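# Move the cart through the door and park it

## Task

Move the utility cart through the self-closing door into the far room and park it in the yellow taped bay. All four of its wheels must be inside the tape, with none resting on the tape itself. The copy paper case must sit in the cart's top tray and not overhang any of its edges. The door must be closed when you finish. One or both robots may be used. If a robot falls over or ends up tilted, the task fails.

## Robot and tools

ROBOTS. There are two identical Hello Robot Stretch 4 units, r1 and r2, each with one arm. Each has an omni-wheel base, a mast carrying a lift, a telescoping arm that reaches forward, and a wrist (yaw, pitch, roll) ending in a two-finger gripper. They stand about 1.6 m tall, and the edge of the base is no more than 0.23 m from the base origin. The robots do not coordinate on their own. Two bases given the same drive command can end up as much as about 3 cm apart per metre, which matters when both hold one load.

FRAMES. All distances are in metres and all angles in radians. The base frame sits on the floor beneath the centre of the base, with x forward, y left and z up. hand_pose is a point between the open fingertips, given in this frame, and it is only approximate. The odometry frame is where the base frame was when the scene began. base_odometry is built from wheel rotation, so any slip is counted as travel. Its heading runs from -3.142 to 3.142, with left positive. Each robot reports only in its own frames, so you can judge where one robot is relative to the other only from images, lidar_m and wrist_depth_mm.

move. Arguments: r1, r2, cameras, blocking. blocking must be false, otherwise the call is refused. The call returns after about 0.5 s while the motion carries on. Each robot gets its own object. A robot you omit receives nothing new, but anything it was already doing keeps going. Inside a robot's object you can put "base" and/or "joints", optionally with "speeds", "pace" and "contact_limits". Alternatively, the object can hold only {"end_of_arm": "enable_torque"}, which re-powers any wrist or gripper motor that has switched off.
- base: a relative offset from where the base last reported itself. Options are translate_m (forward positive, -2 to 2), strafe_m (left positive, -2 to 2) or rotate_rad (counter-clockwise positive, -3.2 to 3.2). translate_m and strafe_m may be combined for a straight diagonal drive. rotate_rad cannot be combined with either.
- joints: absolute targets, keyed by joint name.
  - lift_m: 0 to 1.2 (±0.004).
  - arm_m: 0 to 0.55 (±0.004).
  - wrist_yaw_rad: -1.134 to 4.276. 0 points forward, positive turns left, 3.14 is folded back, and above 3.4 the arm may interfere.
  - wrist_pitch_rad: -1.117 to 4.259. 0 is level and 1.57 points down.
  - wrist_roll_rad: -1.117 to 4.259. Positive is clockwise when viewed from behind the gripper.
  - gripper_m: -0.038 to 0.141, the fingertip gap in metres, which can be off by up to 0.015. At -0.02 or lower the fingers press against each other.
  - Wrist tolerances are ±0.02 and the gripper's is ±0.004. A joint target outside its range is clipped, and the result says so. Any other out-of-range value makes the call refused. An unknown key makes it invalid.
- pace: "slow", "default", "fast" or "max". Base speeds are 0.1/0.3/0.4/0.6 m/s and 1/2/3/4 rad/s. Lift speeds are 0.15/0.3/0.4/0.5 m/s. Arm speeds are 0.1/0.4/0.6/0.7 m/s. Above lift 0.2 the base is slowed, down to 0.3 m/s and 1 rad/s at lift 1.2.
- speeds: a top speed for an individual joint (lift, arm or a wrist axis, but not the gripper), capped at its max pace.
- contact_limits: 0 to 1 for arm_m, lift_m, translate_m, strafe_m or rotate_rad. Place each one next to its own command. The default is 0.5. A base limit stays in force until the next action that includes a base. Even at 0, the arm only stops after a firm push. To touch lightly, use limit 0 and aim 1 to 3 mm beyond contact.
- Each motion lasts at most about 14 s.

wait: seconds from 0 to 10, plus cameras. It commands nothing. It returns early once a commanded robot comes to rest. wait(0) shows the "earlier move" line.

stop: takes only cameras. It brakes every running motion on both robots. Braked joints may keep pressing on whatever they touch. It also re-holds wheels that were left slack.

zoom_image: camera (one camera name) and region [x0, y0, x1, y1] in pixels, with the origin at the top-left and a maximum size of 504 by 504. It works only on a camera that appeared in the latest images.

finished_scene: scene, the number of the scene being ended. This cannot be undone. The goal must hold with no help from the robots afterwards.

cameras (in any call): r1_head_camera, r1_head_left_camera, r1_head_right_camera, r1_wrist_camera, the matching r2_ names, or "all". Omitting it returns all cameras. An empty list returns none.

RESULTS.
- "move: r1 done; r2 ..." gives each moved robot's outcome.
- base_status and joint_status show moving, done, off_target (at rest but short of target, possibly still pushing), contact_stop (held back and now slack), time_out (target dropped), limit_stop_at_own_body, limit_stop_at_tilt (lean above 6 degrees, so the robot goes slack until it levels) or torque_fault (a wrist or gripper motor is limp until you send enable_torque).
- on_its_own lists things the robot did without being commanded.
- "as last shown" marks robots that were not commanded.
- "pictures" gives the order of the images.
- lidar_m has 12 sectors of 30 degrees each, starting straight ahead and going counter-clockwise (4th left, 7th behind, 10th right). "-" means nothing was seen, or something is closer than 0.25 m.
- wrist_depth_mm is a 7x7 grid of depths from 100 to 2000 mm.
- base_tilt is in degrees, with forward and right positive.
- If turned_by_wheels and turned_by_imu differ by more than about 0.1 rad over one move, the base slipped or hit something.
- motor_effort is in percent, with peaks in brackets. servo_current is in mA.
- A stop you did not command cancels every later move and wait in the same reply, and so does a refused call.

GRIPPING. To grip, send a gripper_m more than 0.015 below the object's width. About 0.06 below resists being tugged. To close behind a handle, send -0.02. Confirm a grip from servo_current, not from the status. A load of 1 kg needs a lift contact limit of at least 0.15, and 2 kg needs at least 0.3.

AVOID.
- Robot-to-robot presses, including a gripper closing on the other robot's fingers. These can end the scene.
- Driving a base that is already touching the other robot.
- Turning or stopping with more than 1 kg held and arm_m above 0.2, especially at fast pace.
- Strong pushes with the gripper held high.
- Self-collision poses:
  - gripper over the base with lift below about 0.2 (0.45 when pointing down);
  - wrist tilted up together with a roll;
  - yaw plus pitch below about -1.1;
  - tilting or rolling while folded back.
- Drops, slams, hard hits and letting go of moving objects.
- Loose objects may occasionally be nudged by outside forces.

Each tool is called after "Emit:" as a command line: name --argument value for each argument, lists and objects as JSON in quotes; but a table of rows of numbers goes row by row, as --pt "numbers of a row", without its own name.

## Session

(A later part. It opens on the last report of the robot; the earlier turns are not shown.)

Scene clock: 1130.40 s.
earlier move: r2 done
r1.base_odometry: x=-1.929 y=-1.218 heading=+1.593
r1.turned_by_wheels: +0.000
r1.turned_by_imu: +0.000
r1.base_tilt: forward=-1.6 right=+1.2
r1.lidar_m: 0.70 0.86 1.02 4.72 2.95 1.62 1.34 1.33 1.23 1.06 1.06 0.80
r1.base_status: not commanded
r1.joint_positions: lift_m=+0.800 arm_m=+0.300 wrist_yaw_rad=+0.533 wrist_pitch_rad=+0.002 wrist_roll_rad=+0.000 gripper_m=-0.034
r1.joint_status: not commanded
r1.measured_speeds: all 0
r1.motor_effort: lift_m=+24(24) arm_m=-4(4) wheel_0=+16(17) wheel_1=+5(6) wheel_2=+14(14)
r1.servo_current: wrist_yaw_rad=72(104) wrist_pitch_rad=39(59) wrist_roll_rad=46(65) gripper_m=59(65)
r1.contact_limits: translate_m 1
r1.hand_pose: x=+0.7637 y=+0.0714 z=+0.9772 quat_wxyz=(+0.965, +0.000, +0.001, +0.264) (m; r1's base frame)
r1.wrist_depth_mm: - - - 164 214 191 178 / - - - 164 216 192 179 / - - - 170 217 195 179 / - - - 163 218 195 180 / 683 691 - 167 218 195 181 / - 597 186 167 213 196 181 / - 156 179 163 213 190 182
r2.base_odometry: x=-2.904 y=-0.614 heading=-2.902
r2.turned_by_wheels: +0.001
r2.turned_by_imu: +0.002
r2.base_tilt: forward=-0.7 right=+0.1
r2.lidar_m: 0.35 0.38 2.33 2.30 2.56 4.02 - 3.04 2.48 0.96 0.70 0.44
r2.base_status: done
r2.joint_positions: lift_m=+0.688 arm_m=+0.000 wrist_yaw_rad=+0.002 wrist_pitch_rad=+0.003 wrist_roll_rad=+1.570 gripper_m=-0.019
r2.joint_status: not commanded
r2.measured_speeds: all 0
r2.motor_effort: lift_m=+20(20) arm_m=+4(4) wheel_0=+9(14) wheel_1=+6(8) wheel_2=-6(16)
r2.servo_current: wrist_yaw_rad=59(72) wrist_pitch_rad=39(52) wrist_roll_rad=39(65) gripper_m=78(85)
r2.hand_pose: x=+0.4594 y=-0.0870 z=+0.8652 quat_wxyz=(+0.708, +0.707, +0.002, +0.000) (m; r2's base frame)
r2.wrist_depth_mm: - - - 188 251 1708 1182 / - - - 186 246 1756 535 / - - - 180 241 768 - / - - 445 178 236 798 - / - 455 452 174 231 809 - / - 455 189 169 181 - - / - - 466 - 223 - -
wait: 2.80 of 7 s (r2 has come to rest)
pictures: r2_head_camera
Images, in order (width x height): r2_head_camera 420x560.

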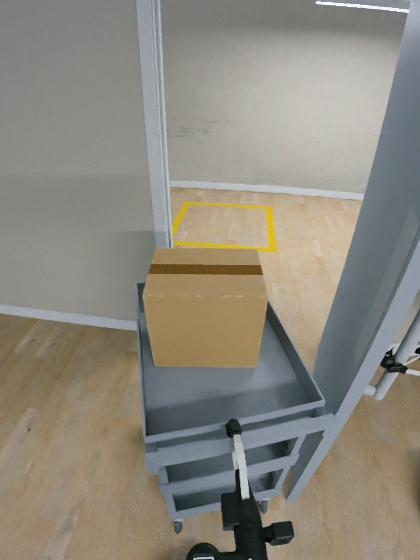

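Emit:
move --r2 '{"base":{"strafe_m":0.13},"pace":"slow"}' --blocking false --cameras '[]'

Emit:
wait --seconds 7 --cameras '["r2_head_camera"]'

Emit:
move --r2 '{"base":{"translate_m":0.15,"strafe_m":-0.03},"pace":"slow"}' --blocking false --cameras '[]'

Emit:
wait --seconds 7 --cameras '["r2_head_camera"]'

Scene clock: 1139.43 s.
move: r2 moving
r1: as last shown
r1.base_tilt: forward=-1.5 right=+1.2
r1.lidar_m: 0.69 0.86 1.04 4.73 2.95 1.60 1.34 1.31 1.27 1.05 1.04 0.81
r1.motor_effort: lift_m=+23(24) arm_m=-4(4) wheel_0=+16(17) wheel_1=+5(5) wheel_2=+14(14)
r1.servo_current: wrist_yaw_rad=85(91) wrist_pitch_rad=33(46) wrist_roll_rad=39(65) gripper_m=65(65)
r1.contact_limits: translate_m 1
r1.wrist_depth_mm: - - - 164 213 193 178 / - - - 163 216 192 179 / - - - 170 216 193 179 / - - - 163 217 195 180 / 707 699 - 167 218 195 181 / - 609 185 167 213 195 181 / - 155 177 164 213 190 182
r2.base_odometry: x=-2.900 y=-0.627 heading=-2.902
r2.turned_by_wheels: +0.000
r2.turned_by_imu: +0.000
r2.base_tilt: forward=-0.7 right=+0.1
r2.lidar_m: 0.37 0.37 2.31 2.28 2.54 4.04 - 3.01 2.47 1.00 0.73 0.44
r2.base_status: strafe_m moving
r2.joint_positions: lift_m=+0.688 arm_m=+0.000 wrist_yaw_rad=-0.001 wrist_pitch_rad=+0.003 wrist_roll_rad=+1.570 gripper_m=-0.019
r2.joint_status: not commanded
r2.measured_speeds: translate_m=+0.000 strafe_m=+0.055 rotate_rad=+0.001 lift_m=+0.000 arm_m=+0.000 wrist_yaw_rad=-0.039 wrist_pitch_rad=+0.000 wrist_roll_rad=+0.000
r2.motor_effort: lift_m=+20(20) arm_m=+4(4) wheel_0=-11(11) wheel_1=+8(9) wheel_2=+0(5)
r2.servo_current: wrist_yaw_rad=46(52) wrist_pitch_rad=39(46) wrist_roll_rad=46(52) gripper_m=78(78)
r2.hand_pose: x=+0.4592 y=-0.0876 z=+0.8652 quat_wxyz=(+0.708, +0.707, +0.001, -0.001) (m; r2's base frame)
r2.wrist_depth_mm: - - - 191 255 1708 1205 / - - - 188 250 1756 544 / - - - 182 243 798 - / - - 445 179 237 - - / - 449 452 176 232 820 - / - 455 187 169 183 - - / - - 455 - 222 - -
pictures: none
No camera images: "cameras" was empty.

Scene clock: 1141.40 s.
earlier move: r2 done
r1.base_odometry: x=-1.929 y=-1.218 heading=+1.593
r1.turned_by_wheels: +0.000
r1.turned_by_imu: +0.000
r1.base_tilt: forward=-1.6 right=+1.2
r1.lidar_m: 0.69 0.94 1.16 4.74 2.91 1.60 1.33 1.32 1.29 1.03 1.06 0.81
r1.base_status: not commanded
r1.joint_positions: lift_m=+0.800 arm_m=+0.300 wrist_yaw_rad=+0.533 wrist_pitch_rad=+0.002 wrist_roll_rad=+0.000 gripper_m=-0.034
r1.joint_status: not commanded
r1.measured_speeds: all 0
r1.motor_effort: lift_m=+24(24) arm_m=-4(4) wheel_0=+17(17) wheel_1=+5(6) wheel_2=+14(14)
r1.servo_current: wrist_yaw_rad=78(98) wrist_pitch_rad=39(52) wrist_roll_rad=59(65) gripper_m=65(65)
r1.contact_limits: translate_m 1
r1.hand_pose: x=+0.7637 y=+0.0714 z=+0.9772 quat_wxyz=(+0.965, +0.000, +0.001, +0.264) (m; r1's base frame)
r1.wrist_depth_mm: - - - 164 213 191 178 / - - - 164 215 193 179 / - - - 170 216 194 180 / 831 - - 163 218 195 180 / 778 820 - 167 219 195 181 / - - 185 167 212 196 181 / - 156 176 163 213 190 182
r2.base_odometry: x=-2.873 y=-0.740 heading=-2.903
r2.turned_by_wheels: +0.000
r2.turned_by_imu: -0.001
r2.base_tilt: forward=-0.7 right=+0.1
r2.lidar_m: 0.40 1.72 2.20 2.17 2.40 3.82 - 3.18 2.58 1.13 0.71 0.42
r2.base_status: done
r2.joint_positions: lift_m=+0.688 arm_m=+0.000 wrist_yaw_rad=-0.010 wrist_pitch_rad=+0.003 wrist_roll_rad=+1.570 gripper_m=-0.019
r2.joint_status: not commanded
r2.measured_speeds: all 0
r2.motor_effort: lift_m=+20(20) arm_m=+4(4) wheel_0=-8(15) wheel_1=+2(9) wheel_2=-2(5)
r2.servo_current: wrist_yaw_rad=59(78) wrist_pitch_rad=39(46) wrist_roll_rad=52(59) gripper_m=72(78)
r2.hand_pose: x=+0.4584 y=-0.0903 z=+0.8652 quat_wxyz=(+0.708, +0.707, -0.002, -0.005) (m; r2's base frame)
r2.wrist_depth_mm: - - - 168 228 1618 1182 / - - - - 229 768 - / - - 436 169 229 - - / - 455 442 169 230 831 - / 1430 462 462 170 229 842 - / - 473 189 170 181 - - / - - - - 231 - 500
wait: 1.97 of 7 s (r2 has come to rest)
pictures: r2_head_camera
Images, in order (width x height): r2_head_camera 420x560.

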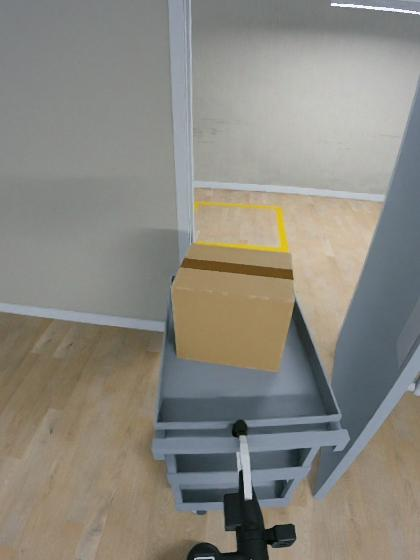

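Scene clock: 1141.90 s.
move: r2 moving
r1: as last shown
r1.base_tilt: forward=-1.5 right=+1.2
r1.lidar_m: 0.68 0.94 1.18 4.72 2.92 1.59 1.33 1.33 1.25 1.06 1.08 0.81
r1.motor_effort: lift_m=+23(24) arm_m=-4(4) wheel_0=+16(17) wheel_1=+5(6) wheel_2=+14(14)
r1.servo_current: wrist_yaw_rad=72(85) wrist_pitch_rad=46(46) wrist_roll_rad=52(59) gripper_m=65(65)
r1.contact_limits: translate_m 1
r1.wrist_depth_mm: - - - 164 214 192 178 / - - - 164 215 193 179 / - - - 170 216 195 180 / 820 - - 163 218 194 180 / 768 798 - 167 220 195 181 / - - 186 167 212 196 182 / - 156 176 163 214 190 182
r2.base_odometry: x=-2.885 y=-0.740 heading=-2.903
r2.turned_by_wheels: +0.000
r2.turned_by_imu: +0.000
r2.base_tilt: forward=-0.7 right=+0.1
r2.lidar_m: 0.37 1.74 2.18 2.17 2.40 3.85 - 3.19 2.58 1.12 0.68 0.43
r2.base_status: translate_m moving; strafe_m moving
r2.joint_positions: lift_m=+0.688 arm_m=+0.000 wrist_yaw_rad=-0.010 wrist_pitch_rad=+0.003 wrist_roll_rad=+1.570 gripper_m=-0.019
r2.joint_status: not commanded
r2.measured_speeds: translate_m=+0.045 strafe_m=-0.008 rotate_rad=-0.002 lift_m=+0.000 arm_m=+0.000 wrist_yaw_rad=+0.000 wrist_pitch_rad=+0.000 wrist_roll_rad=+0.000
r2.motor_effort: lift_m=+20(20) arm_m=+4(4) wheel_0=+8(10) wheel_1=+7(7) wheel_2=-16(16)
r2.servo_current: wrist_yaw_rad=65(72) wrist_pitch_rad=33(46) wrist_roll_rad=46(52) gripper_m=72(78)
r2.hand_pose: x=+0.4584 y=-0.0903 z=+0.8652 quat_wxyz=(+0.708, +0.707, -0.002, -0.005) (m; r2's base frame)
r2.wrist_depth_mm: - - - 166 224 1618 1182 / - - - 166 225 759 - / - - 427 167 225 820 - / - - 442 167 227 820 - / - 462 459 167 227 831 - / - 469 187 167 180 - - / - - 488 - 228 - 508
pictures: none
No camera images: "cameras" was empty.

Scene clock: 1144.20 s.
earlier move: r2 done
r1.base_odometry: x=-1.929 y=-1.218 heading=+1.593
r1.turned_by_wheels: +0.000
r1.turned_by_imu: +0.000
r1.base_tilt: forward=-1.6 right=+1.2
r1.lidar_m: 0.69 1.05 3.84 4.74 2.92 1.60 1.33 1.34 1.26 1.05 1.04 0.81
r1.base_status: not commanded
r1.joint_positions: lift_m=+0.800 arm_m=+0.300 wrist_yaw_rad=+0.533 wrist_pitch_rad=+0.002 wrist_roll_rad=+0.000 gripper_m=-0.034
r1.joint_status: not commanded
r1.measured_speeds: all 0
r1.motor_effort: lift_m=+23(24) arm_m=-3(4) wheel_0=+16(17) wheel_1=+5(6) wheel_2=+14(14)
r1.servo_current: wrist_yaw_rad=78(98) wrist_pitch_rad=39(52) wrist_roll_rad=59(65) gripper_m=59(72)
r1.contact_limits: translate_m 1
r1.hand_pose: x=+0.7637 y=+0.0714 z=+0.9772 quat_wxyz=(+0.965, +0.000, +0.001, +0.264) (m; r1's base frame)
r1.wrist_depth_mm: 691 - - 164 213 192 178 / - - - 164 215 192 178 / - - - 169 216 193 179 / 699 - - 163 217 195 181 / 668 768 750 167 217 195 180 / - - 186 167 213 196 182 / - 155 - 163 213 190 182
r2.base_odometry: x=-3.025 y=-0.746 heading=-2.902
r2.turned_by_wheels: +0.001
r2.turned_by_imu: +0.001
r2.base_tilt: forward=-0.8 right=+0.1
r2.lidar_m: 0.35 0.37 2.19 2.17 2.43 3.83 - 3.13 2.61 0.98 0.58 0.45
r2.base_status: done
r2.joint_positions: lift_m=+0.688 arm_m=+0.000 wrist_yaw_rad=+0.001 wrist_pitch_rad=+0.003 wrist_roll_rad=+1.570 gripper_m=-0.019
r2.joint_status: not commanded
r2.measured_speeds: all 0
r2.motor_effort: lift_m=+20(20) arm_m=+4(4) wheel_0=+8(15) wheel_1=+6(8) wheel_2=-6(19)
r2.servo_current: wrist_yaw_rad=52(72) wrist_pitch_rad=39(46) wrist_roll_rad=39(59) gripper_m=72(78)
r2.hand_pose: x=+0.4593 y=-0.0872 z=+0.8652 quat_wxyz=(+0.708, +0.707, +0.001, -0.001) (m; r2's base frame)
r2.wrist_depth_mm: - - - 199 262 1708 1160 / - - - 191 255 1756 544 / - - - 186 247 768 - / - - 449 180 240 - - / - 449 452 176 233 820 - / - 452 189 169 182 - - / - - 455 - 221 - -
wait: 2.30 of 7 s (r2 has come to rest)
pictures: r2_head_camera
Images, in order (width x height): r2_head_camera 420x560.

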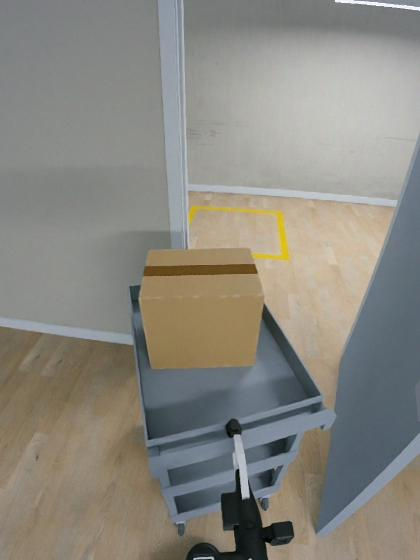

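Emit:
move --r2 '{"base":{"translate_m":-0.75,"strafe_m":0.1},"pace":"default"}' --blocking false --cameras '[]'

Emit:
wait --seconds 9 --cameras '["r2_head_camera","r1_head_camera","r2_head_left_camera"]'

Scene clock: 1166.50 s.
move: r2 moving
r1: as last shown
r1.base_tilt: forward=-1.5 right=+1.2
r1.lidar_m: 0.67 1.06 3.83 4.73 2.92 1.61 1.35 1.33 1.28 1.06 1.04 0.81
r1.motor_effort: lift_m=+24(24) arm_m=-4(4) wheel_0=+17(17) wheel_1=+5(6) wheel_2=+14(14)
r1.servo_current: wrist_yaw_rad=78(98) wrist_pitch_rad=39(46) wrist_roll_rad=39(65) gripper_m=65(65)
r1.contact_limits: translate_m 1
r1.wrist_depth_mm: 699 - - 164 214 193 177 / 707 - - 164 215 192 178 / 707 - - 170 216 193 179 / 699 - - 164 218 195 179 / 683 788 778 168 220 195 181 / 715 - 186 167 213 196 182 / - 148 - 163 214 191 182
r2.base_odometry: x=-2.995 y=-0.743 heading=-2.902
r2.turned_by_wheels: +0.000
r2.turned_by_imu: +0.001
r2.base_tilt: forward=-0.7 right=+0.0
r2.lidar_m: 0.36 0.38 2.16 2.18 2.41 3.84 - 3.16 2.58 1.01 0.61 0.44
r2.base_status: translate_m moving; strafe_m moving
r2.joint_positions: lift_m=+0.688 arm_m=+0.000 wrist_yaw_rad=+0.004 wrist_pitch_rad=+0.003 wrist_roll_rad=+1.570 gripper_m=-0.019
r2.joint_status: not commanded
r2.measured_speeds: translate_m=-0.123 strafe_m=+0.014 rotate_rad=-0.005 lift_m=+0.000 arm_m=+0.000 wrist_yaw_rad=+0.000 wrist_pitch_rad=+0.000 wrist_roll_rad=+0.000
r2.motor_effort: lift_m=+20(20) arm_m=-2(4) wheel_0=-7(9) wheel_1=-9(9) wheel_2=+19(19)
r2.servo_current: wrist_yaw_rad=46(59) wrist_pitch_rad=39(46) wrist_roll_rad=46(52) gripper_m=72(78)
r2.hand_pose: x=+0.4596 y=-0.0863 z=+0.8652 quat_wxyz=(+0.708, +0.707, +0.002, +0.000) (m; r2's base frame)
r2.wrist_depth_mm: - - - 197 260 1708 1160 / - - - 191 254 1661 530 / - - - 186 247 778 - / - 449 452 181 240 - - / - 455 455 178 236 788 - / - 459 188 173 180 - - / - - 459 - 225 - -
pictures: none
No camera images: "cameras" was empty.

Scene clock: 1170.00 s.
earlier move: r2 done
r1.base_odometry: x=-1.929 y=-1.218 heading=+1.593
r1.turned_by_wheels: +0.000
r1.turned_by_imu: +0.000
r1.base_tilt: forward=-1.6 right=+1.2
r1.lidar_m: 0.69 0.99 1.08 4.72 2.94 1.57 1.33 1.33 1.26 1.06 1.05 0.80
r1.base_status: not commanded
r1.joint_positions: lift_m=+0.800 arm_m=+0.300 wrist_yaw_rad=+0.533 wrist_pitch_rad=+0.002 wrist_roll_rad=+0.000 gripper_m=-0.034
r1.joint_status: not commanded
r1.measured_speeds: all 0
r1.motor_effort: lift_m=+23(24) arm_m=-4(4) wheel_0=+16(17) wheel_1=+5(6) wheel_2=+14(14)
r1.servo_current: wrist_yaw_rad=85(98) wrist_pitch_rad=39(52) wrist_roll_rad=46(65) gripper_m=65(65)
r1.contact_limits: translate_m 1
r1.hand_pose: x=+0.7637 y=+0.0714 z=+0.9772 quat_wxyz=(+0.965, +0.000, +0.001, +0.264) (m; r1's base frame)
r1.wrist_depth_mm: - - - 164 214 193 178 / - - - 163 216 193 178 / - - - 169 216 194 179 / - 640 683 163 217 195 180 / - 627 715 167 217 195 181 / - 640 186 167 212 196 182 / - 140 182 163 213 190 182
r2.base_odometry: x=-2.273 y=-0.665 heading=-2.902
r2.turned_by_wheels: +0.000
r2.turned_by_imu: +0.003
r2.base_tilt: forward=-0.7 right=+0.1
r2.lidar_m: 0.40 0.44 2.24 2.21 2.43 3.71 3.65 3.08 2.57 2.52 1.40 0.41
r2.base_status: done
r2.joint_positions: lift_m=+0.688 arm_m=+0.000 wrist_yaw_rad=+0.008 wrist_pitch_rad=+0.003 wrist_roll_rad=+1.570 gripper_m=-0.019
r2.joint_status: not commanded
r2.measured_speeds: all 0
r2.motor_effort: lift_m=+20(20) arm_m=-4(4) wheel_0=+0(17) wheel_1=-2(11) wheel_2=+5(19)
r2.servo_current: wrist_yaw_rad=52(72) wrist_pitch_rad=46(46) wrist_roll_rad=46(59) gripper_m=65(85)
r2.hand_pose: x=+0.4600 y=-0.0852 z=+0.8652 quat_wxyz=(+0.708, +0.707, +0.004, +0.002) (m; r2's base frame)
r2.wrist_depth_mm: - - - 162 220 1576 530 / - - - 164 224 768 - / - 430 424 167 225 820 - / - 452 445 168 228 - - / - - 466 170 230 - - / - - 189 173 180 - - / - - - - 236 1618 500
wait: 3.50 of 9 s (r2 has come to rest)
pictures: r1_head_camera, r2_head_camera, r2_head_left_camera
Images, in order (width x height): r1_head_camera 420x560, r2_head_camera 420x560, r2_head_left_camera 420x672.

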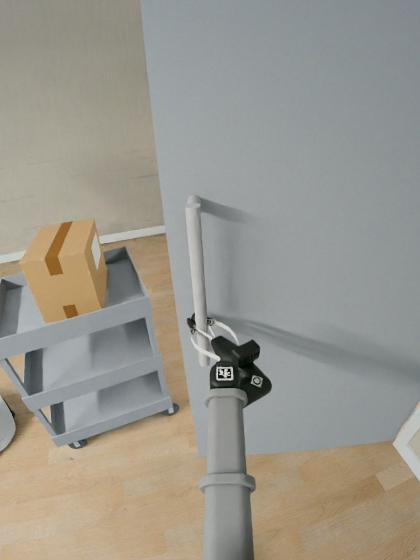

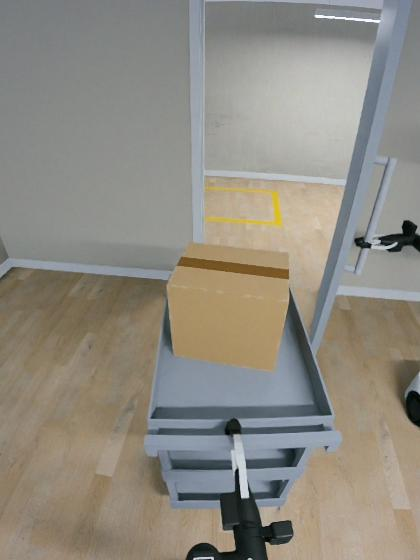

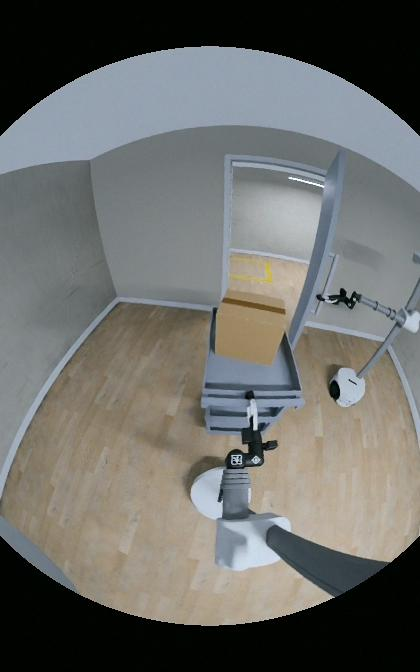

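Emit:
move --r2 '{"joints":{"gripper_m":0.1}}' --blocking false --cameras '[]'

Emit:
wait --seconds 2 --cameras '[]'

Emit:
move --r2 '{"base":{"translate_m":-0.15}}' --blocking false --cameras '[]'

Emit:
wait --seconds 4 --cameras '[]'

Emit:
move --r2 '{"base":{"rotate_rad":-0.14},"joints":{"wrist_yaw_rad":3.1,"lift_m":0.85}}' --blocking false --cameras '[]'

Emit:
wait --seconds 1 --cameras '[]'

Emit:
wait --seconds 3 --cameras '["r2_head_camera"]'

Scene clock: 1189.20 s.
move: r2 moving
r1: as last shown
r1.lidar_m: 0.68 0.97 1.06 4.73 2.91 1.60 1.34 1.33 1.28 1.06 1.04 0.81
r1.motor_effort: lift_m=+23(24) arm_m=-4(4) wheel_0=+17(17) wheel_1=+5(6) wheel_2=+14(14)
r1.servo_current: wrist_yaw_rad=78(85) wrist_pitch_rad=39(46) wrist_roll_rad=59(65) gripper_m=59(65)
r1.contact_limits: translate_m 1
r1.wrist_depth_mm: - - - 164 213 192 178 / - - - 164 215 193 179 / - - - 169 216 194 179 / - 634 683 163 218 195 180 / - 640 707 167 219 196 181 / - 634 187 167 211 196 182 / - 141 182 163 213 191 182
r2.base_odometry: x=-2.273 y=-0.665 heading=-2.902
r2.turned_by_wheels: +0.000
r2.turned_by_imu: +0.000
r2.base_tilt: forward=-0.7 right=+0.1
r2.lidar_m: 0.40 0.43 2.23 2.22 2.47 3.70 3.67 3.11 2.58 2.54 1.38 0.42
r2.base_status: not commanded
r2.joint_positions: lift_m=+0.688 arm_m=+0.000 wrist_yaw_rad=+0.008 wrist_pitch_rad=+0.003 wrist_roll_rad=+1.570 gripper_m=+0.005
r2.joint_status: gripper_m moving
r2.measured_speeds: all 0
r2.motor_effort: lift_m=+20(20) arm_m=-4(4) wheel_0=+0(1) wheel_1=-2(3) wheel_2=+5(6)
r2.servo_current: wrist_yaw_rad=59(59) wrist_pitch_rad=46(46) wrist_roll_rad=46(52) gripper_m=72(98)
r2.hand_pose: x=+0.4600 y=-0.0852 z=+0.8652 quat_wxyz=(+0.708, +0.707, +0.004, +0.002) (m; r2's base frame)
r2.wrist_depth_mm: - - - 166 224 1576 530 / - - - 168 227 778 - / - 436 430 170 229 820 - / - 455 449 172 231 - - / - - 469 174 233 - - / - - 192 176 182 - - / - - - - 238 1537 512
pictures: none
No camera images: "cameras" was empty.

Scene clock: 1190.63 s.
earlier move: r2 done
r1.base_odometry: x=-1.929 y=-1.218 heading=+1.593
r1.turned_by_wheels: +0.000
r1.turned_by_imu: +0.000
r1.base_tilt: forward=-1.5 right=+1.2
r1.lidar_m: 0.70 0.99 1.05 4.72 2.93 1.62 1.34 1.33 1.27 1.07 1.06 0.82
r1.base_status: not commanded
r1.joint_positions: lift_m=+0.800 arm_m=+0.300 wrist_yaw_rad=+0.533 wrist_pitch_rad=+0.002 wrist_roll_rad=+0.000 gripper_m=-0.034
r1.joint_status: not commanded
r1.measured_speeds: all 0
r1.motor_effort: lift_m=+24(24) arm_m=-4(4) wheel_0=+16(17) wheel_1=+5(6) wheel_2=+14(14)
r1.servo_current: wrist_yaw_rad=91(104) wrist_pitch_rad=39(52) wrist_roll_rad=52(65) gripper_m=65(72)
r1.contact_limits: translate_m 1
r1.hand_pose: x=+0.7637 y=+0.0714 z=+0.9772 quat_wxyz=(+0.965, +0.000, +0.001, +0.264) (m; r1's base frame)
r1.wrist_depth_mm: - - - 164 213 191 178 / - - - 164 216 191 179 / - - - 169 216 193 179 / - 634 654 163 218 195 181 / - 640 691 167 219 195 181 / - 640 186 167 212 196 182 / - 141 182 164 213 190 182
r2.base_odometry: x=-2.273 y=-0.665 heading=-2.902
r2.turned_by_wheels: +0.000
r2.turned_by_imu: +0.000
r2.base_tilt: forward=-0.7 right=+0.1
r2.lidar_m: 0.40 0.44 2.21 2.21 2.47 3.69 3.68 3.12 2.55 2.53 1.36 0.44
r2.base_status: not commanded
r2.joint_positions: lift_m=+0.688 arm_m=+0.000 wrist_yaw_rad=+0.003 wrist_pitch_rad=+0.003 wrist_roll_rad=+1.570 gripper_m=+0.100
r2.joint_status: all done
r2.measured_speeds: all 0
r2.motor_effort: lift_m=+20(20) arm_m=-4(4) wheel_0=-1(1) wheel_1=-2(3) wheel_2=+5(6)
r2.servo_current: wrist_yaw_rad=39(65) wrist_pitch_rad=39(52) wrist_roll_rad=52(59) gripper_m=46(130)
r2.hand_pose: x=+0.4595 y=-0.0866 z=+0.8652 quat_wxyz=(+0.708, +0.707, +0.002, +0.000) (m; r2's base frame)
r2.wrist_depth_mm: - - - 179 238 1708 1160 / 1756 - - 181 238 778 - / - 1863 442 182 242 - - / - 466 459 184 244 - - / - - 473 186 246 854 - / - - 195 187 193 - - / - - - - 250 1708 500
wait: 1.43 of 2 s (r2 has come to rest)
pictures: none
No camera images: "cameras" was empty.

Scene clock: 1191.13 s.
move: r2 moving
r1: as last shown
r1.base_tilt: forward=-1.6 right=+1.3
r1.lidar_m: 0.70 0.99 1.05 4.73 2.94 1.61 1.32 1.33 1.28 1.06 1.06 0.81
r1.motor_effort: lift_m=+24(24) arm_m=-4(4) wheel_0=+16(17) wheel_1=+5(5) wheel_2=+14(14)
r1.servo_current: wrist_yaw_rad=59(91) wrist_pitch_rad=39(46) wrist_roll_rad=52(65) gripper_m=65(65)
r1.contact_limits: translate_m 1
r1.wrist_depth_mm: - - - 164 215 191 177 / - - - 164 216 192 179 / - - - 170 216 195 179 / - 640 661 163 217 195 180 / - 634 699 168 218 195 181 / - 640 185 167 213 196 182 / - 140 182 163 213 191 182
r2.base_odometry: x=-2.243 y=-0.658 heading=-2.902
r2.turned_by_wheels: +0.000
r2.turned_by_imu: +0.000
r2.base_tilt: forward=-0.7 right=+0.0
r2.lidar_m: 0.44 0.47 2.20 2.22 2.47 3.64 3.62 3.07 2.52 2.53 1.43 0.47
r2.base_status: translate_m moving
r2.joint_positions: lift_m=+0.688 arm_m=+0.000 wrist_yaw_rad=+0.003 wrist_pitch_rad=+0.003 wrist_roll_rad=+1.570 gripper_m=+0.100
r2.joint_status: not commanded
r2.measured_speeds: translate_m=-0.123 strafe_m=-0.001 rotate_rad=+0.000 lift_m=+0.000 arm_m=+0.000 wrist_yaw_rad=+0.000 wrist_pitch_rad=+0.000 wrist_roll_rad=+0.000
r2.motor_effort: lift_m=+20(20) arm_m=-3(4) wheel_0=-7(8) wheel_1=-8(8) wheel_2=+12(13)
r2.servo_current: wrist_yaw_rad=46(59) wrist_pitch_rad=46(46) wrist_roll_rad=39(59) gripper_m=52(59)
r2.hand_pose: x=+0.4595 y=-0.0866 z=+0.8652 quat_wxyz=(+0.708, +0.707, +0.002, +0.000) (m; r2's base frame)
r2.wrist_depth_mm: - - - 204 262 1756 1160 / - - - 264 265 842 - / - 1863 469 265 266 866 - / - 1863 484 267 270 866 - / - - 500 212 271 - - / - - 195 214 194 - - / - - - - - 1921 496
pictures: none
No camera images: "cameras" was empty.

Scene clock: 1192.47 s.
earlier move: r2 done
r1.base_odometry: x=-1.929 y=-1.218 heading=+1.593
r1.turned_by_wheels: +0.000
r1.turned_by_imu: +0.000
r1.base_tilt: forward=-1.6 right=+1.2
r1.lidar_m: 0.69 0.97 1.07 4.74 2.93 1.61 1.34 1.31 1.29 1.06 1.04 0.80
r1.base_status: not commanded
r1.joint_positions: lift_m=+0.800 arm_m=+0.300 wrist_yaw_rad=+0.533 wrist_pitch_rad=+0.002 wrist_roll_rad=+0.000 gripper_m=-0.034
r1.joint_status: not commanded
r1.measured_speeds: all 0
r1.motor_effort: lift_m=+24(24) arm_m=-4(4) wheel_0=+16(17) wheel_1=+5(6) wheel_2=+14(14)
r1.servo_current: wrist_yaw_rad=78(98) wrist_pitch_rad=39(46) wrist_roll_rad=52(65) gripper_m=59(65)
r1.contact_limits: translate_m 1
r1.hand_pose: x=+0.7637 y=+0.0714 z=+0.9772 quat_wxyz=(+0.965, +0.000, +0.001, +0.264) (m; r1's base frame)
r1.wrist_depth_mm: - - - 164 214 192 178 / - - - 164 215 193 179 / - - - 169 216 195 179 / - 627 661 163 218 195 180 / - 647 691 167 220 195 181 / - 640 186 167 212 196 181 / - 141 182 163 213 191 182
r2.base_odometry: x=-2.128 y=-0.629 heading=-2.902
r2.turned_by_wheels: +0.000
r2.turned_by_imu: +0.000
r2.base_tilt: forward=-0.7 right=+0.0
r2.lidar_m: 0.55 2.55 2.27 2.23 2.51 3.54 3.52 3.06 2.54 2.51 1.45 0.61
r2.base_status: done
r2.joint_positions: lift_m=+0.688 arm_m=+0.000 wrist_yaw_rad=+0.003 wrist_pitch_rad=+0.003 wrist_roll_rad=+1.570 gripper_m=+0.100
r2.joint_status: not commanded
r2.measured_speeds: all 0
r2.motor_effort: lift_m=+20(20) arm_m=-4(4) wheel_0=-2(9) wheel_1=-4(9) wheel_2=+4(14)
r2.servo_current: wrist_yaw_rad=39(59) wrist_pitch_rad=39(46) wrist_roll_rad=39(59) gripper_m=46(59)
r2.hand_pose: x=+0.4595 y=-0.0866 z=+0.8652 quat_wxyz=(+0.708, +0.707, +0.002, +0.000) (m; r2's base frame)
r2.wrist_depth_mm: - - - 324 387 387 387 / - - - 384 - 931 - / - - 585 389 389 - - / - - 609 397 991 - - / - - 627 394 399 - - / - - 195 397 193 - - / - - - - - 1808 512
wait: 1.33 of 4 s (r2 has come to rest)
pictures: none
No camera images: "cameras" was empty.

Scene clock: 1192.97 s.
move: r2 moving
r1: as last shown
r1.base_tilt: forward=-1.5 right=+1.2
r1.lidar_m: 0.67 1.00 1.05 4.73 2.91 1.60 1.34 1.31 1.28 1.06 1.06 0.81
r1.motor_effort: lift_m=+24(24) arm_m=-4(4) wheel_0=+17(17) wheel_1=+5(6) wheel_2=+14(14)
r1.servo_current: wrist_yaw_rad=72(91) wrist_pitch_rad=39(46) wrist_roll_rad=33(59) gripper_m=65(65)
r1.contact_limits: translate_m 1
r1.wrist_depth_mm: - - - 164 213 192 178 / - - - 164 216 192 179 / - - - 169 216 194 179 / - 627 661 163 218 195 180 / - 647 691 167 220 195 181 / - 640 185 167 212 196 182 / - 140 182 163 213 191 182
r2.base_odometry: x=-2.128 y=-0.629 heading=-3.040
r2.turned_by_wheels: -0.138
r2.turned_by_imu: -0.135
r2.base_tilt: forward=-0.7 right=+0.1
r2.lidar_m: 0.54 0.57 2.31 2.22 2.40 3.36 3.54 3.45 2.60 2.51 1.50 0.61
r2.base_status: rotate_rad moving
r2.joint_positions: lift_m=+0.726 arm_m=+0.000 wrist_yaw_rad=+0.559 wrist_pitch_rad=+0.003 wrist_roll_rad=+1.570 gripper_m=+0.100
r2.joint_status: lift_m moving; wrist_yaw_rad moving
r2.measured_speeds: translate_m=+0.000 strafe_m=+0.001 rotate_rad=-0.084 lift_m=+0.146 arm_m=+0.000 wrist_yaw_rad=+1.723 wrist_pitch_rad=+0.000 wrist_roll_rad=+0.000
r2.motor_effort: lift_m=+22(25) arm_m=-4(4) wheel_0=+2(10) wheel_1=+4(9) wheel_2=+3(11)
r2.servo_current: wrist_yaw_rad=98(137) wrist_pitch_rad=39(52) wrist_roll_rad=52(59) gripper_m=46(59)
r2.hand_pose: x=+0.4617 y=+0.0789 z=+0.9031 quat_wxyz=(+0.680, +0.679, +0.196, +0.194) (m; r2's base frame)
r2.wrist_depth_mm: - - 504 496 312 842 - / - - 554 539 332 891 - / - - 609 597 353 - - / - - - 707 382 1921 - / - - - - 402 436 433 / - - 193 - 192 1576 1229 / - - - - - 1983 1255
pictures: none
No camera images: "cameras" was empty.

Scene clock: 1193.97 s.
earlier move: r2 moving
r1.base_odometry: x=-1.929 y=-1.218 heading=+1.593
r1.turned_by_wheels: +0.000
r1.turned_by_imu: +0.000
r1.base_tilt: forward=-1.6 right=+1.2
r1.lidar_m: 0.69 0.98 1.06 4.72 2.95 1.58 1.31 1.34 1.25 1.05 1.05 0.80
r1.base_status: not commanded
r1.joint_positions: lift_m=+0.800 arm_m=+0.300 wrist_yaw_rad=+0.533 wrist_pitch_rad=+0.002 wrist_roll_rad=+0.000 gripper_m=-0.034
r1.joint_status: not commanded
r1.measured_speeds: all 0
r1.motor_effort: lift_m=+24(24) arm_m=-3(4) wheel_0=+17(17) wheel_1=+5(6) wheel_2=+14(14)
r1.servo_current: wrist_yaw_rad=78(104) wrist_pitch_rad=39(46) wrist_roll_rad=59(65) gripper_m=59(65)
r1.contact_limits: translate_m 1
r1.hand_pose: x=+0.7637 y=+0.0714 z=+0.9772 quat_wxyz=(+0.965, +0.000, +0.001, +0.264) (m; r1's base frame)
r1.wrist_depth_mm: - - - 164 214 193 178 / - - - 163 216 191 178 / - - - 170 216 194 180 / - 640 654 163 217 195 180 / - 634 683 167 219 195 181 / - 647 186 167 212 196 182 / - 140 182 163 213 190 182
r2.base_odometry: x=-2.128 y=-0.630 heading=-3.041
r2.turned_by_wheels: -0.001
r2.turned_by_imu: -0.001
r2.base_tilt: forward=-0.7 right=+0.0
r2.lidar_m: 0.55 0.58 2.30 2.25 2.37 3.34 3.56 3.45 2.60 2.51 1.48 0.60
r2.base_status: done
r2.joint_positions: lift_m=+0.850 arm_m=+0.000 wrist_yaw_rad=+2.295 wrist_pitch_rad=+0.003 wrist_roll_rad=+1.570 gripper_m=+0.100
r2.joint_status: lift_m moving; wrist_yaw_rad moving
r2.measured_speeds: translate_m=+0.000 strafe_m=+0.000 rotate_rad=+0.000 lift_m=+0.000 arm_m=+0.000 wrist_yaw_rad=+1.735 wrist_pitch_rad=+0.000 wrist_roll_rad=+0.000
r2.motor_effort: lift_m=+23(25) arm_m=-3(4) wheel_0=+3(10) wheel_1=+3(9) wheel_2=+4(11)
r2.servo_current: wrist_yaw_rad=130(137) wrist_pitch_rad=39(52) wrist_roll_rad=59(59) gripper_m=46(59)
r2.hand_pose: x=+0.0453 y=+0.2739 z=+1.0271 quat_wxyz=(+0.292, +0.289, +0.645, +0.645) (m; r2's base frame)
r2.wrist_depth_mm: - - - - - 1921 1397 / - - - - - - 1397 / - - - - - - 1430 / - - - - - - 1464 / - - - - - - 1464 / - - 193 - 195 1921 1464 / - - - - - - 1464
wait: 1.00 s; no rest
pictures: none
No camera images: "cameras" was empty.

Scene clock: 1194.83 s.
earlier move: r2 done
r1.base_odometry: x=-1.929 y=-1.218 heading=+1.593
r1.turned_by_wheels: +0.000
r1.turned_by_imu: +0.000
r1.base_tilt: forward=-1.5 right=+1.2
r1.lidar_m: 0.68 0.99 1.08 4.72 2.94 1.62 1.32 1.31 1.27 1.06 1.06 0.81
r1.base_status: not commanded
r1.joint_positions: lift_m=+0.800 arm_m=+0.300 wrist_yaw_rad=+0.533 wrist_pitch_rad=+0.002 wrist_roll_rad=+0.000 gripper_m=-0.034
r1.joint_status: not commanded
r1.measured_speeds: all 0
r1.motor_effort: lift_m=+24(24) arm_m=-4(4) wheel_0=+16(17) wheel_1=+5(6) wheel_2=+14(14)
r1.servo_current: wrist_yaw_rad=65(104) wrist_pitch_rad=39(46) wrist_roll_rad=26(65) gripper_m=65(65)
r1.contact_limits: translate_m 1
r1.hand_pose: x=+0.7637 y=+0.0714 z=+0.9772 quat_wxyz=(+0.965, +0.000, +0.001, +0.264) (m; r1's base frame)
r1.wrist_depth_mm: - - - 164 215 193 178 / - - - 164 214 192 179 / - - - 170 216 193 179 / - 634 661 163 217 195 181 / - 634 691 167 217 195 180 / - 640 186 167 212 196 182 / - 140 183 163 214 190 182
r2.base_odometry: x=-2.128 y=-0.630 heading=-3.041
r2.turned_by_wheels: +0.000
r2.turned_by_imu: +0.000
r2.base_tilt: forward=-0.6 right=+0.1
r2.lidar_m: 0.57 0.60 2.32 2.24 2.36 3.34 3.56 3.42 2.57 2.51 1.48 0.59
r2.base_status: done
r2.joint_positions: lift_m=+0.850 arm_m=+0.000 wrist_yaw_rad=+3.097 wrist_pitch_rad=+0.003 wrist_roll_rad=+1.570 gripper_m=+0.100
r2.joint_status: all done
r2.measured_speeds: all 0
r2.motor_effort: lift_m=+21(25) arm_m=-4(4) wheel_0=+3(10) wheel_1=+3(9) wheel_2=+4(11)
r2.servo_current: wrist_yaw_rad=33(137) wrist_pitch_rad=46(52) wrist_roll_rad=46(59) gripper_m=52(59)
r2.hand_pose: x=-0.1133 y=+0.1002 z=+1.0271 quat_wxyz=(+0.017, +0.015, +0.707, +0.707) (m; r2's base frame)
r2.wrist_depth_mm: - - - - - - 1397 / - - - - - - 1430 / - - - - - - 1464 / - - - - - - 1430 / - - - - - - 1430 / - - 193 - 194 1808 1430 / - 258 247 - - - 1430
wait: 0.87 of 3 s (r2 has come to rest)
pictures: r2_head_camera
Images, in order (width x height): r2_head_camera 420x560.

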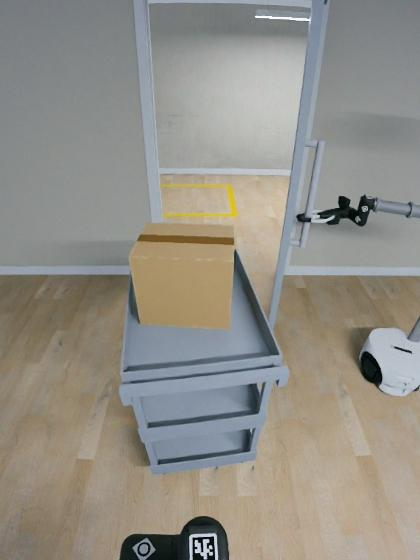

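Emit:
move --r2 '{"base":{"strafe_m":0.66},"pace":"default"}' --cameras '[]' --blocking false

Emit:
wait --seconds 6 --cameras '["r2_head_camera","r2_head_left_camera","r2_head_right_camera"]'

Scene clock: 1221.97 s.
move: r2 moving
r1: as last shown
r1.base_tilt: forward=-1.5 right=+1.3
r1.lidar_m: 0.68 0.98 1.07 4.74 2.91 1.58 1.34 1.33 1.26 1.06 1.01 0.81
r1.motor_effort: lift_m=+23(24) arm_m=-4(4) wheel_0=+16(17) wheel_1=+5(5) wheel_2=+14(14)
r1.servo_current: wrist_yaw_rad=91(91) wrist_pitch_rad=39(46) wrist_roll_rad=65(65) gripper_m=65(65)
r1.contact_limits: translate_m 1
r1.wrist_depth_mm: - - - 164 215 191 178 / - - - 163 216 193 179 / - - - 169 216 194 180 / - 634 654 163 218 195 180 / - 640 683 167 219 195 182 / - 640 186 167 213 196 181 / - 141 183 163 213 191 181
r2.base_odometry: x=-2.124 y=-0.665 heading=-3.041
r2.turned_by_wheels: +0.000
r2.turned_by_imu: +0.001
r2.base_tilt: forward=-0.7 right=+0.1
r2.lidar_m: 0.55 0.59 2.26 2.19 2.32 3.29 3.56 3.49 2.59 2.54 1.48 0.61
r2.base_status: strafe_m moving
r2.joint_positions: lift_m=+0.850 arm_m=+0.000 wrist_yaw_rad=+3.097 wrist_pitch_rad=+0.003 wrist_roll_rad=+1.570 gripper_m=+0.100
r2.joint_status: not commanded
r2.measured_speeds: translate_m=+0.000 strafe_m=+0.141 rotate_rad=+0.001 lift_m=+0.000 arm_m=+0.000 wrist_yaw_rad=+0.000 wrist_pitch_rad=+0.000 wrist_roll_rad=+0.000
r2.motor_effort: lift_m=+21(21) arm_m=-3(4) wheel_0=-11(11) wheel_1=+12(12) wheel_2=+0(4)
r2.servo_current: wrist_yaw_rad=52(59) wrist_pitch_rad=39(46) wrist_roll_rad=52(52) gripper_m=52(52)
r2.hand_pose: x=-0.1133 y=+0.1001 z=+1.0271 quat_wxyz=(+0.017, +0.015, +0.707, +0.707) (m; r2's base frame)
r2.wrist_depth_mm: - - - - - - 1397 / - - - - - - 1464 / - - - - - - 1430 / - - - - - - 1464 / - - - - - - 1464 / - - 193 - 193 1808 1464 / - 220 238 - - - 1430
pictures: none
No camera images: "cameras" was empty.

Scene clock: 1225.00 s.
earlier move: r2 done
r1.base_odometry: x=-1.929 y=-1.218 heading=+1.593
r1.turned_by_wheels: +0.000
r1.turned_by_imu: +0.000
r1.base_tilt: forward=-1.5 right=+1.2
r1.lidar_m: 0.68 0.99 1.06 4.71 2.94 1.61 1.33 1.33 1.28 1.02 1.05 0.81
r1.base_status: not commanded
r1.joint_positions: lift_m=+0.800 arm_m=+0.300 wrist_yaw_rad=+0.533 wrist_pitch_rad=+0.002 wrist_roll_rad=+0.000 gripper_m=-0.034
r1.joint_status: not commanded
r1.measured_speeds: all 0
r1.motor_effort: lift_m=+24(24) arm_m=-3(4) wheel_0=+16(17) wheel_1=+5(6) wheel_2=+14(14)
r1.servo_current: wrist_yaw_rad=85(104) wrist_pitch_rad=46(52) wrist_roll_rad=52(65) gripper_m=59(72)
r1.contact_limits: translate_m 1
r1.hand_pose: x=+0.7637 y=+0.0714 z=+0.9772 quat_wxyz=(+0.965, +0.000, +0.001, +0.264) (m; r1's base frame)
r1.wrist_depth_mm: - - - 164 213 192 178 / - - - 163 216 192 178 / - - - 169 216 194 180 / 1537 640 668 163 217 195 181 / - 640 691 167 219 196 181 / - 640 186 167 212 196 182 / 1537 141 182 163 213 191 182
r2.base_odometry: x=-2.062 y=-1.286 heading=-3.041
r2.turned_by_wheels: +0.000
r2.turned_by_imu: +0.001
r2.base_tilt: forward=-0.6 right=+0.1
r2.lidar_m: 2.32 2.19 1.60 1.57 1.67 2.35 3.54 3.67 3.26 3.15 0.80 0.71
r2.base_status: done
r2.joint_positions: lift_m=+0.850 arm_m=+0.000 wrist_yaw_rad=+3.097 wrist_pitch_rad=+0.003 wrist_roll_rad=+1.570 gripper_m=+0.100
r2.joint_status: not commanded
r2.measured_speeds: all 0
r2.motor_effort: lift_m=+21(21) arm_m=-4(4) wheel_0=-2(14) wheel_1=+2(13) wheel_2=+0(4)
r2.servo_current: wrist_yaw_rad=46(65) wrist_pitch_rad=46(46) wrist_roll_rad=46(65) gripper_m=52(59)
r2.hand_pose: x=-0.1133 y=+0.1001 z=+1.0271 quat_wxyz=(+0.017, +0.015, +0.707, +0.707) (m; r2's base frame)
r2.wrist_depth_mm: - - - - - - 1464 / - - - - - - 1430 / - - - - - - 1430 / - - - - - - 1430 / - - - - - - 1397 / - - 193 - 195 1863 1430 / - 266 245 - - - 1430
wait: 3.03 of 6 s (r2 has come to rest)
pictures: r2_head_camera, r2_head_left_camera, r2_head_right_camera
Images, in order (width x height): r2_head_camera 420x560, r2_head_left_camera 420x672, r2_head_right_camera 420x672.

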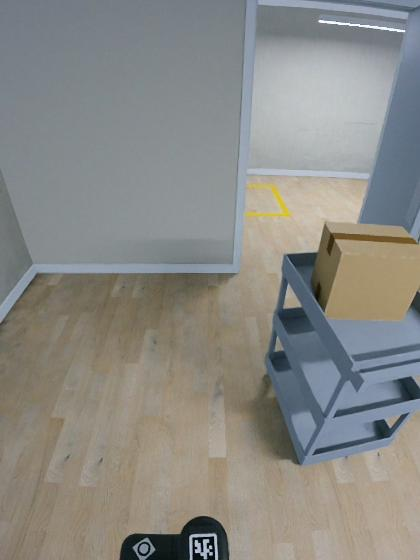

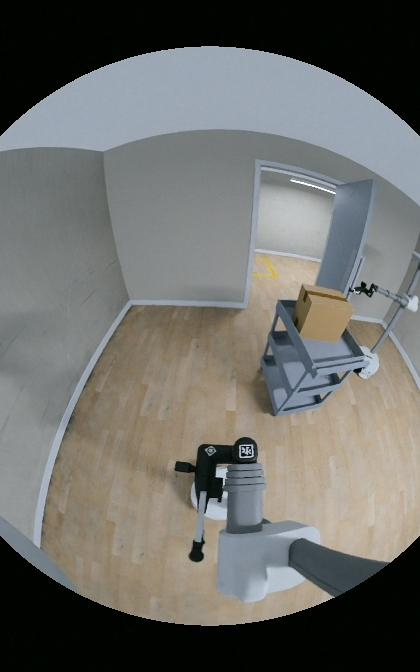

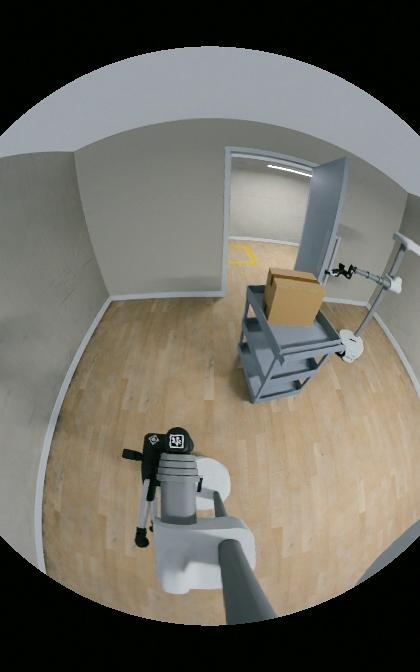

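Emit:
move --r2 '{"base":{"translate_m":1.83},"pace":"default"}' --cameras '[]' --blocking false

Emit:
wait --seconds 10 --cameras '["r2_head_camera"]'

Emit:
move --r2 '{"base":{"strafe_m":-0.6},"pace":"default"}' --cameras '[]' --blocking false

Emit:
wait --seconds 6 --cameras '["r2_head_camera","r2_head_left_camera","r2_head_right_camera"]'

Scene clock: 1238.00 s.
move: r2 moving
r1: as last shown
r1.base_tilt: forward=-1.6 right=+1.2
r1.lidar_m: 0.69 0.98 1.08 4.72 2.91 1.62 1.33 1.33 1.27 1.06 1.04 0.81
r1.motor_effort: lift_m=+24(24) arm_m=-4(4) wheel_0=+16(17) wheel_1=+5(5) wheel_2=+14(14)
r1.servo_current: wrist_yaw_rad=98(98) wrist_pitch_rad=39(46) wrist_roll_rad=59(59) gripper_m=65(65)
r1.contact_limits: translate_m 1
r1.wrist_depth_mm: - - - 164 214 192 178 / - - - 163 215 193 179 / - - - 169 216 194 179 / 1576 634 668 163 217 195 180 / 1499 640 683 167 219 194 181 / - 640 186 167 212 196 182 / 1499 140 182 163 213 190 182
r2.base_odometry: x=-2.093 y=-1.289 heading=-3.041
r2.turned_by_wheels: +0.000
r2.turned_by_imu: +0.001
r2.base_tilt: forward=-0.7 right=+0.0
r2.lidar_m: 2.29 2.18 1.63 1.57 1.67 2.38 3.60 3.72 3.25 3.16 0.75 0.69
r2.base_status: translate_m moving
r2.joint_positions: lift_m=+0.850 arm_m=+0.000 wrist_yaw_rad=+3.097 wrist_pitch_rad=+0.003 wrist_roll_rad=+1.570 gripper_m=+0.100
r2.joint_status: not commanded
r2.measured_speeds: translate_m=+0.121 strafe_m=-0.002 rotate_rad=-0.002 lift_m=+0.000 arm_m=+0.000 wrist_yaw_rad=+0.000 wrist_pitch_rad=+0.000 wrist_roll_rad=+0.000
r2.motor_effort: lift_m=+21(21) arm_m=-4(4) wheel_0=+4(12) wheel_1=+7(9) wheel_2=-12(13)
r2.servo_current: wrist_yaw_rad=52(59) wrist_pitch_rad=46(46) wrist_roll_rad=46(52) gripper_m=52(59)
r2.hand_pose: x=-0.1133 y=+0.1001 z=+1.0271 quat_wxyz=(+0.017, +0.015, +0.707, +0.707) (m; r2's base frame)
r2.wrist_depth_mm: - - - - - - 1397 / - - - - - - 1430 / - - - - - - 1430 / - - - - - - 1430 / - - - - - - 1430 / - - 193 - 193 1808 1464 / - 258 247 - - - 1464
pictures: none
No camera images: "cameras" was empty.

Scene clock: 1245.10 s.
earlier move: r2 done
r1.base_odometry: x=-1.929 y=-1.218 heading=+1.593
r1.turned_by_wheels: +0.000
r1.turned_by_imu: +0.000
r1.base_tilt: forward=-1.6 right=+1.2
r1.lidar_m: 0.69 0.98 1.06 4.70 2.94 1.62 1.34 1.33 1.29 1.05 1.05 0.80
r1.base_status: not commanded
r1.joint_positions: lift_m=+0.800 arm_m=+0.300 wrist_yaw_rad=+0.533 wrist_pitch_rad=+0.002 wrist_roll_rad=+0.000 gripper_m=-0.034
r1.joint_status: not commanded
r1.measured_speeds: all 0
r1.motor_effort: lift_m=+24(24) arm_m=-4(4) wheel_0=+16(17) wheel_1=+5(6) wheel_2=+14(14)
r1.servo_current: wrist_yaw_rad=72(104) wrist_pitch_rad=39(52) wrist_roll_rad=59(65) gripper_m=65(72)
r1.contact_limits: translate_m 1
r1.hand_pose: x=+0.7637 y=+0.0714 z=+0.9772 quat_wxyz=(+0.965, +0.000, +0.001, +0.264) (m; r1's base frame)
r1.wrist_depth_mm: - - - 164 214 191 178 / - - - 164 214 192 179 / - - - 169 216 194 179 / - 634 661 163 217 195 180 / - 640 699 167 218 196 181 / - 640 186 167 213 196 182 / - 140 182 163 213 190 182
r2.base_odometry: x=-3.882 y=-1.470 heading=-3.041
r2.turned_by_wheels: +0.000
r2.turned_by_imu: +0.003
r2.base_tilt: forward=-0.7 right=+0.0
r2.lidar_m: 0.50 0.53 0.76 1.50 1.60 2.30 - 0.70 0.80 1.15 1.38 0.52
r2.base_status: done
r2.joint_positions: lift_m=+0.850 arm_m=+0.000 wrist_yaw_rad=+3.097 wrist_pitch_rad=+0.003 wrist_roll_rad=+1.570 gripper_m=+0.100
r2.joint_status: not commanded
r2.measured_speeds: all 0
r2.motor_effort: lift_m=+21(21) arm_m=-4(4) wheel_0=+4(12) wheel_1=+3(9) wheel_2=-2(14)
r2.servo_current: wrist_yaw_rad=52(59) wrist_pitch_rad=39(46) wrist_roll_rad=39(65) gripper_m=52(59)
r2.hand_pose: x=-0.1133 y=+0.1001 z=+1.0271 quat_wxyz=(+0.017, +0.015, +0.707, +0.707) (m; r2's base frame)
r2.wrist_depth_mm: - - - - - - 1430 / - - - - - - 1430 / - - - - - - 1464 / - - - - - - 1397 / - - - - - - 1430 / - - 193 - 194 1863 1397 / - 265 245 - - - 1397
wait: 7.10 of 10 s (r2 has come to rest)
pictures: r2_head_camera
Images, in order (width x height): r2_head_camera 420x560.

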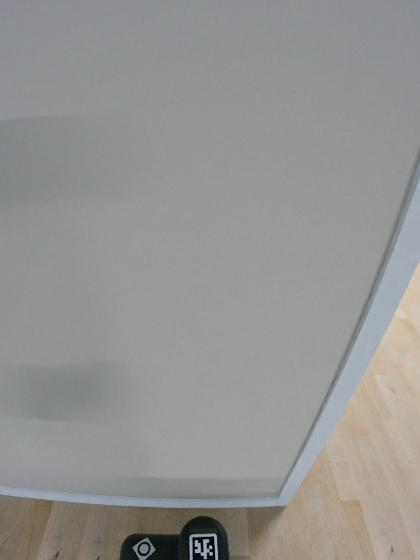

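Scene clock: 1245.60 s.
move: r2 moving
r1: as last shown
r1.base_tilt: forward=-1.5 right=+1.2
r1.lidar_m: 0.67 0.97 1.06 4.70 2.91 1.60 1.33 1.33 1.28 1.05 1.05 0.79
r1.motor_effort: lift_m=+24(24) arm_m=-4(4) wheel_0=+17(17) wheel_1=+5(6) wheel_2=+14(14)
r1.servo_current: wrist_yaw_rad=85(104) wrist_pitch_rad=46(46) wrist_roll_rad=59(59) gripper_m=59(65)
r1.contact_limits: translate_m 1
r1.wrist_depth_mm: - - - 164 213 192 178 / - - - 163 215 192 179 / - - - 169 216 195 179 / - 634 661 163 217 194 180 / - 647 683 167 220 196 181 / - 654 186 166 212 195 181 / - 140 182 163 213 190 182
r2.base_odometry: x=-3.886 y=-1.434 heading=-3.041
r2.turned_by_wheels: +0.000
r2.turned_by_imu: +0.000
r2.base_tilt: forward=-0.7 right=+0.0
r2.lidar_m: 0.50 0.52 0.75 1.51 1.60 2.32 - 0.69 0.82 1.11 1.33 0.52
r2.base_status: strafe_m moving
r2.joint_positions: lift_m=+0.850 arm_m=+0.000 wrist_yaw_rad=+3.097 wrist_pitch_rad=+0.003 wrist_roll_rad=+1.570 gripper_m=+0.100
r2.joint_status: not commanded
r2.measured_speeds: translate_m=+0.001 strafe_m=-0.141 rotate_rad=-0.004 lift_m=+0.000 arm_m=+0.000 wrist_yaw_rad=+0.000 wrist_pitch_rad=+0.000 wrist_roll_rad=+0.000
r2.motor_effort: lift_m=+21(21) arm_m=-4(4) wheel_0=+11(12) wheel_1=-11(12) wheel_2=-1(2)
r2.servo_current: wrist_yaw_rad=39(52) wrist_pitch_rad=46(46) wrist_roll_rad=39(52) gripper_m=46(52)
r2.hand_pose: x=-0.1133 y=+0.1001 z=+1.0271 quat_wxyz=(+0.017, +0.015, +0.707, +0.707) (m; r2's base frame)
r2.wrist_depth_mm: - - - - - - 1366 / - - - - - - 1430 / - - - - - - 1430 / - - - - - - 1430 / - - - - - - 1430 / - - 193 - 194 1808 1464 / - 266 246 - - - 1336
pictures: none
No camera images: "cameras" was empty.

Scene clock: 1248.43 s.
earlier move: r2 done
r1.base_odometry: x=-1.929 y=-1.218 heading=+1.593
r1.turned_by_wheels: +0.000
r1.turned_by_imu: +0.000
r1.base_tilt: forward=-1.5 right=+1.2
r1.lidar_m: 0.68 0.99 1.08 4.73 2.94 1.59 1.34 1.33 1.25 1.05 1.05 0.80
r1.base_status: not commanded
r1.joint_positions: lift_m=+0.800 arm_m=+0.300 wrist_yaw_rad=+0.533 wrist_pitch_rad=+0.002 wrist_roll_rad=+0.000 gripper_m=-0.034
r1.joint_status: not commanded
r1.measured_speeds: all 0
r1.motor_effort: lift_m=+24(24) arm_m=-4(4) wheel_0=+16(17) wheel_1=+5(6) wheel_2=+14(14)
r1.servo_current: wrist_yaw_rad=85(104) wrist_pitch_rad=39(52) wrist_roll_rad=26(65) gripper_m=59(65)
r1.contact_limits: translate_m 1
r1.hand_pose: x=+0.7637 y=+0.0714 z=+0.9772 quat_wxyz=(+0.965, +0.000, +0.001, +0.264) (m; r1's base frame)
r1.wrist_depth_mm: - - - 164 213 191 177 / - - - 163 215 192 178 / - - - 169 216 194 179 / - 627 668 163 217 195 180 / - 640 691 167 219 195 180 / - 647 186 167 213 196 181 / - 141 183 163 213 191 181
r2.base_odometry: x=-3.943 y=-0.873 heading=-3.040
r2.turned_by_wheels: +0.000
r2.turned_by_imu: +0.001
r2.base_tilt: forward=-0.7 right=+0.1
r2.lidar_m: 3.43 0.52 0.73 2.08 2.21 0.61 0.54 0.58 0.57 0.55 0.69 3.52
r2.base_status: done
r2.joint_positions: lift_m=+0.850 arm_m=+0.000 wrist_yaw_rad=+3.097 wrist_pitch_rad=+0.003 wrist_roll_rad=+1.570 gripper_m=+0.100
r2.joint_status: not commanded
r2.measured_speeds: all 0
r2.motor_effort: lift_m=+21(21) arm_m=-4(4) wheel_0=+3(15) wheel_1=+0(12) wheel_2=+0(2)
r2.servo_current: wrist_yaw_rad=52(65) wrist_pitch_rad=39(52) wrist_roll_rad=52(59) gripper_m=52(59)
r2.hand_pose: x=-0.1133 y=+0.1001 z=+1.0271 quat_wxyz=(+0.017, +0.015, +0.707, +0.707) (m; r2's base frame)
r2.wrist_depth_mm: - - - - - - 1397 / - - - - - - 1430 / - - - - - - 1430 / - - - - 820 - 707 / - - - 831 831 - 691 / - - 193 842 192 - 683 / - 260 246 - - - 676
wait: 2.83 of 6 s (r2 has come to rest)
pictures: r2_head_camera, r2_head_left_camera, r2_head_right_camera
Images, in order (width x height): r2_head_camera 420x560, r2_head_left_camera 420x672, r2_head_right_camera 420x672.

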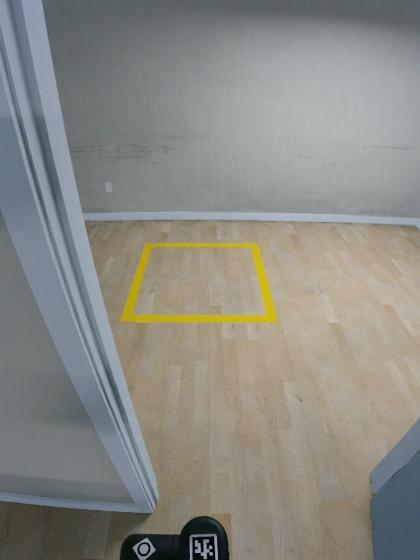

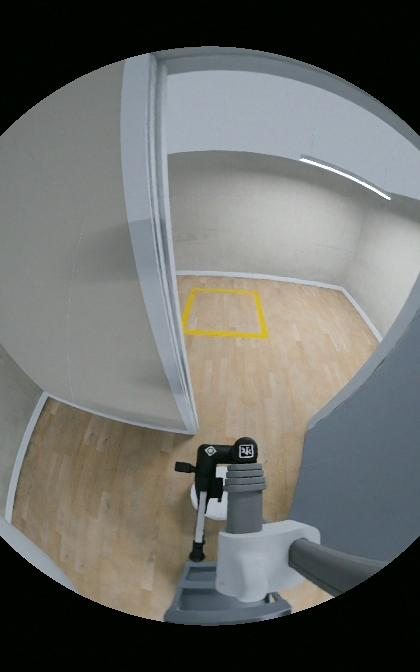

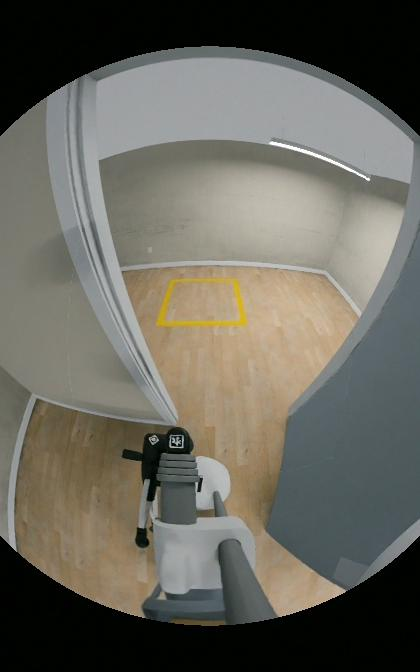

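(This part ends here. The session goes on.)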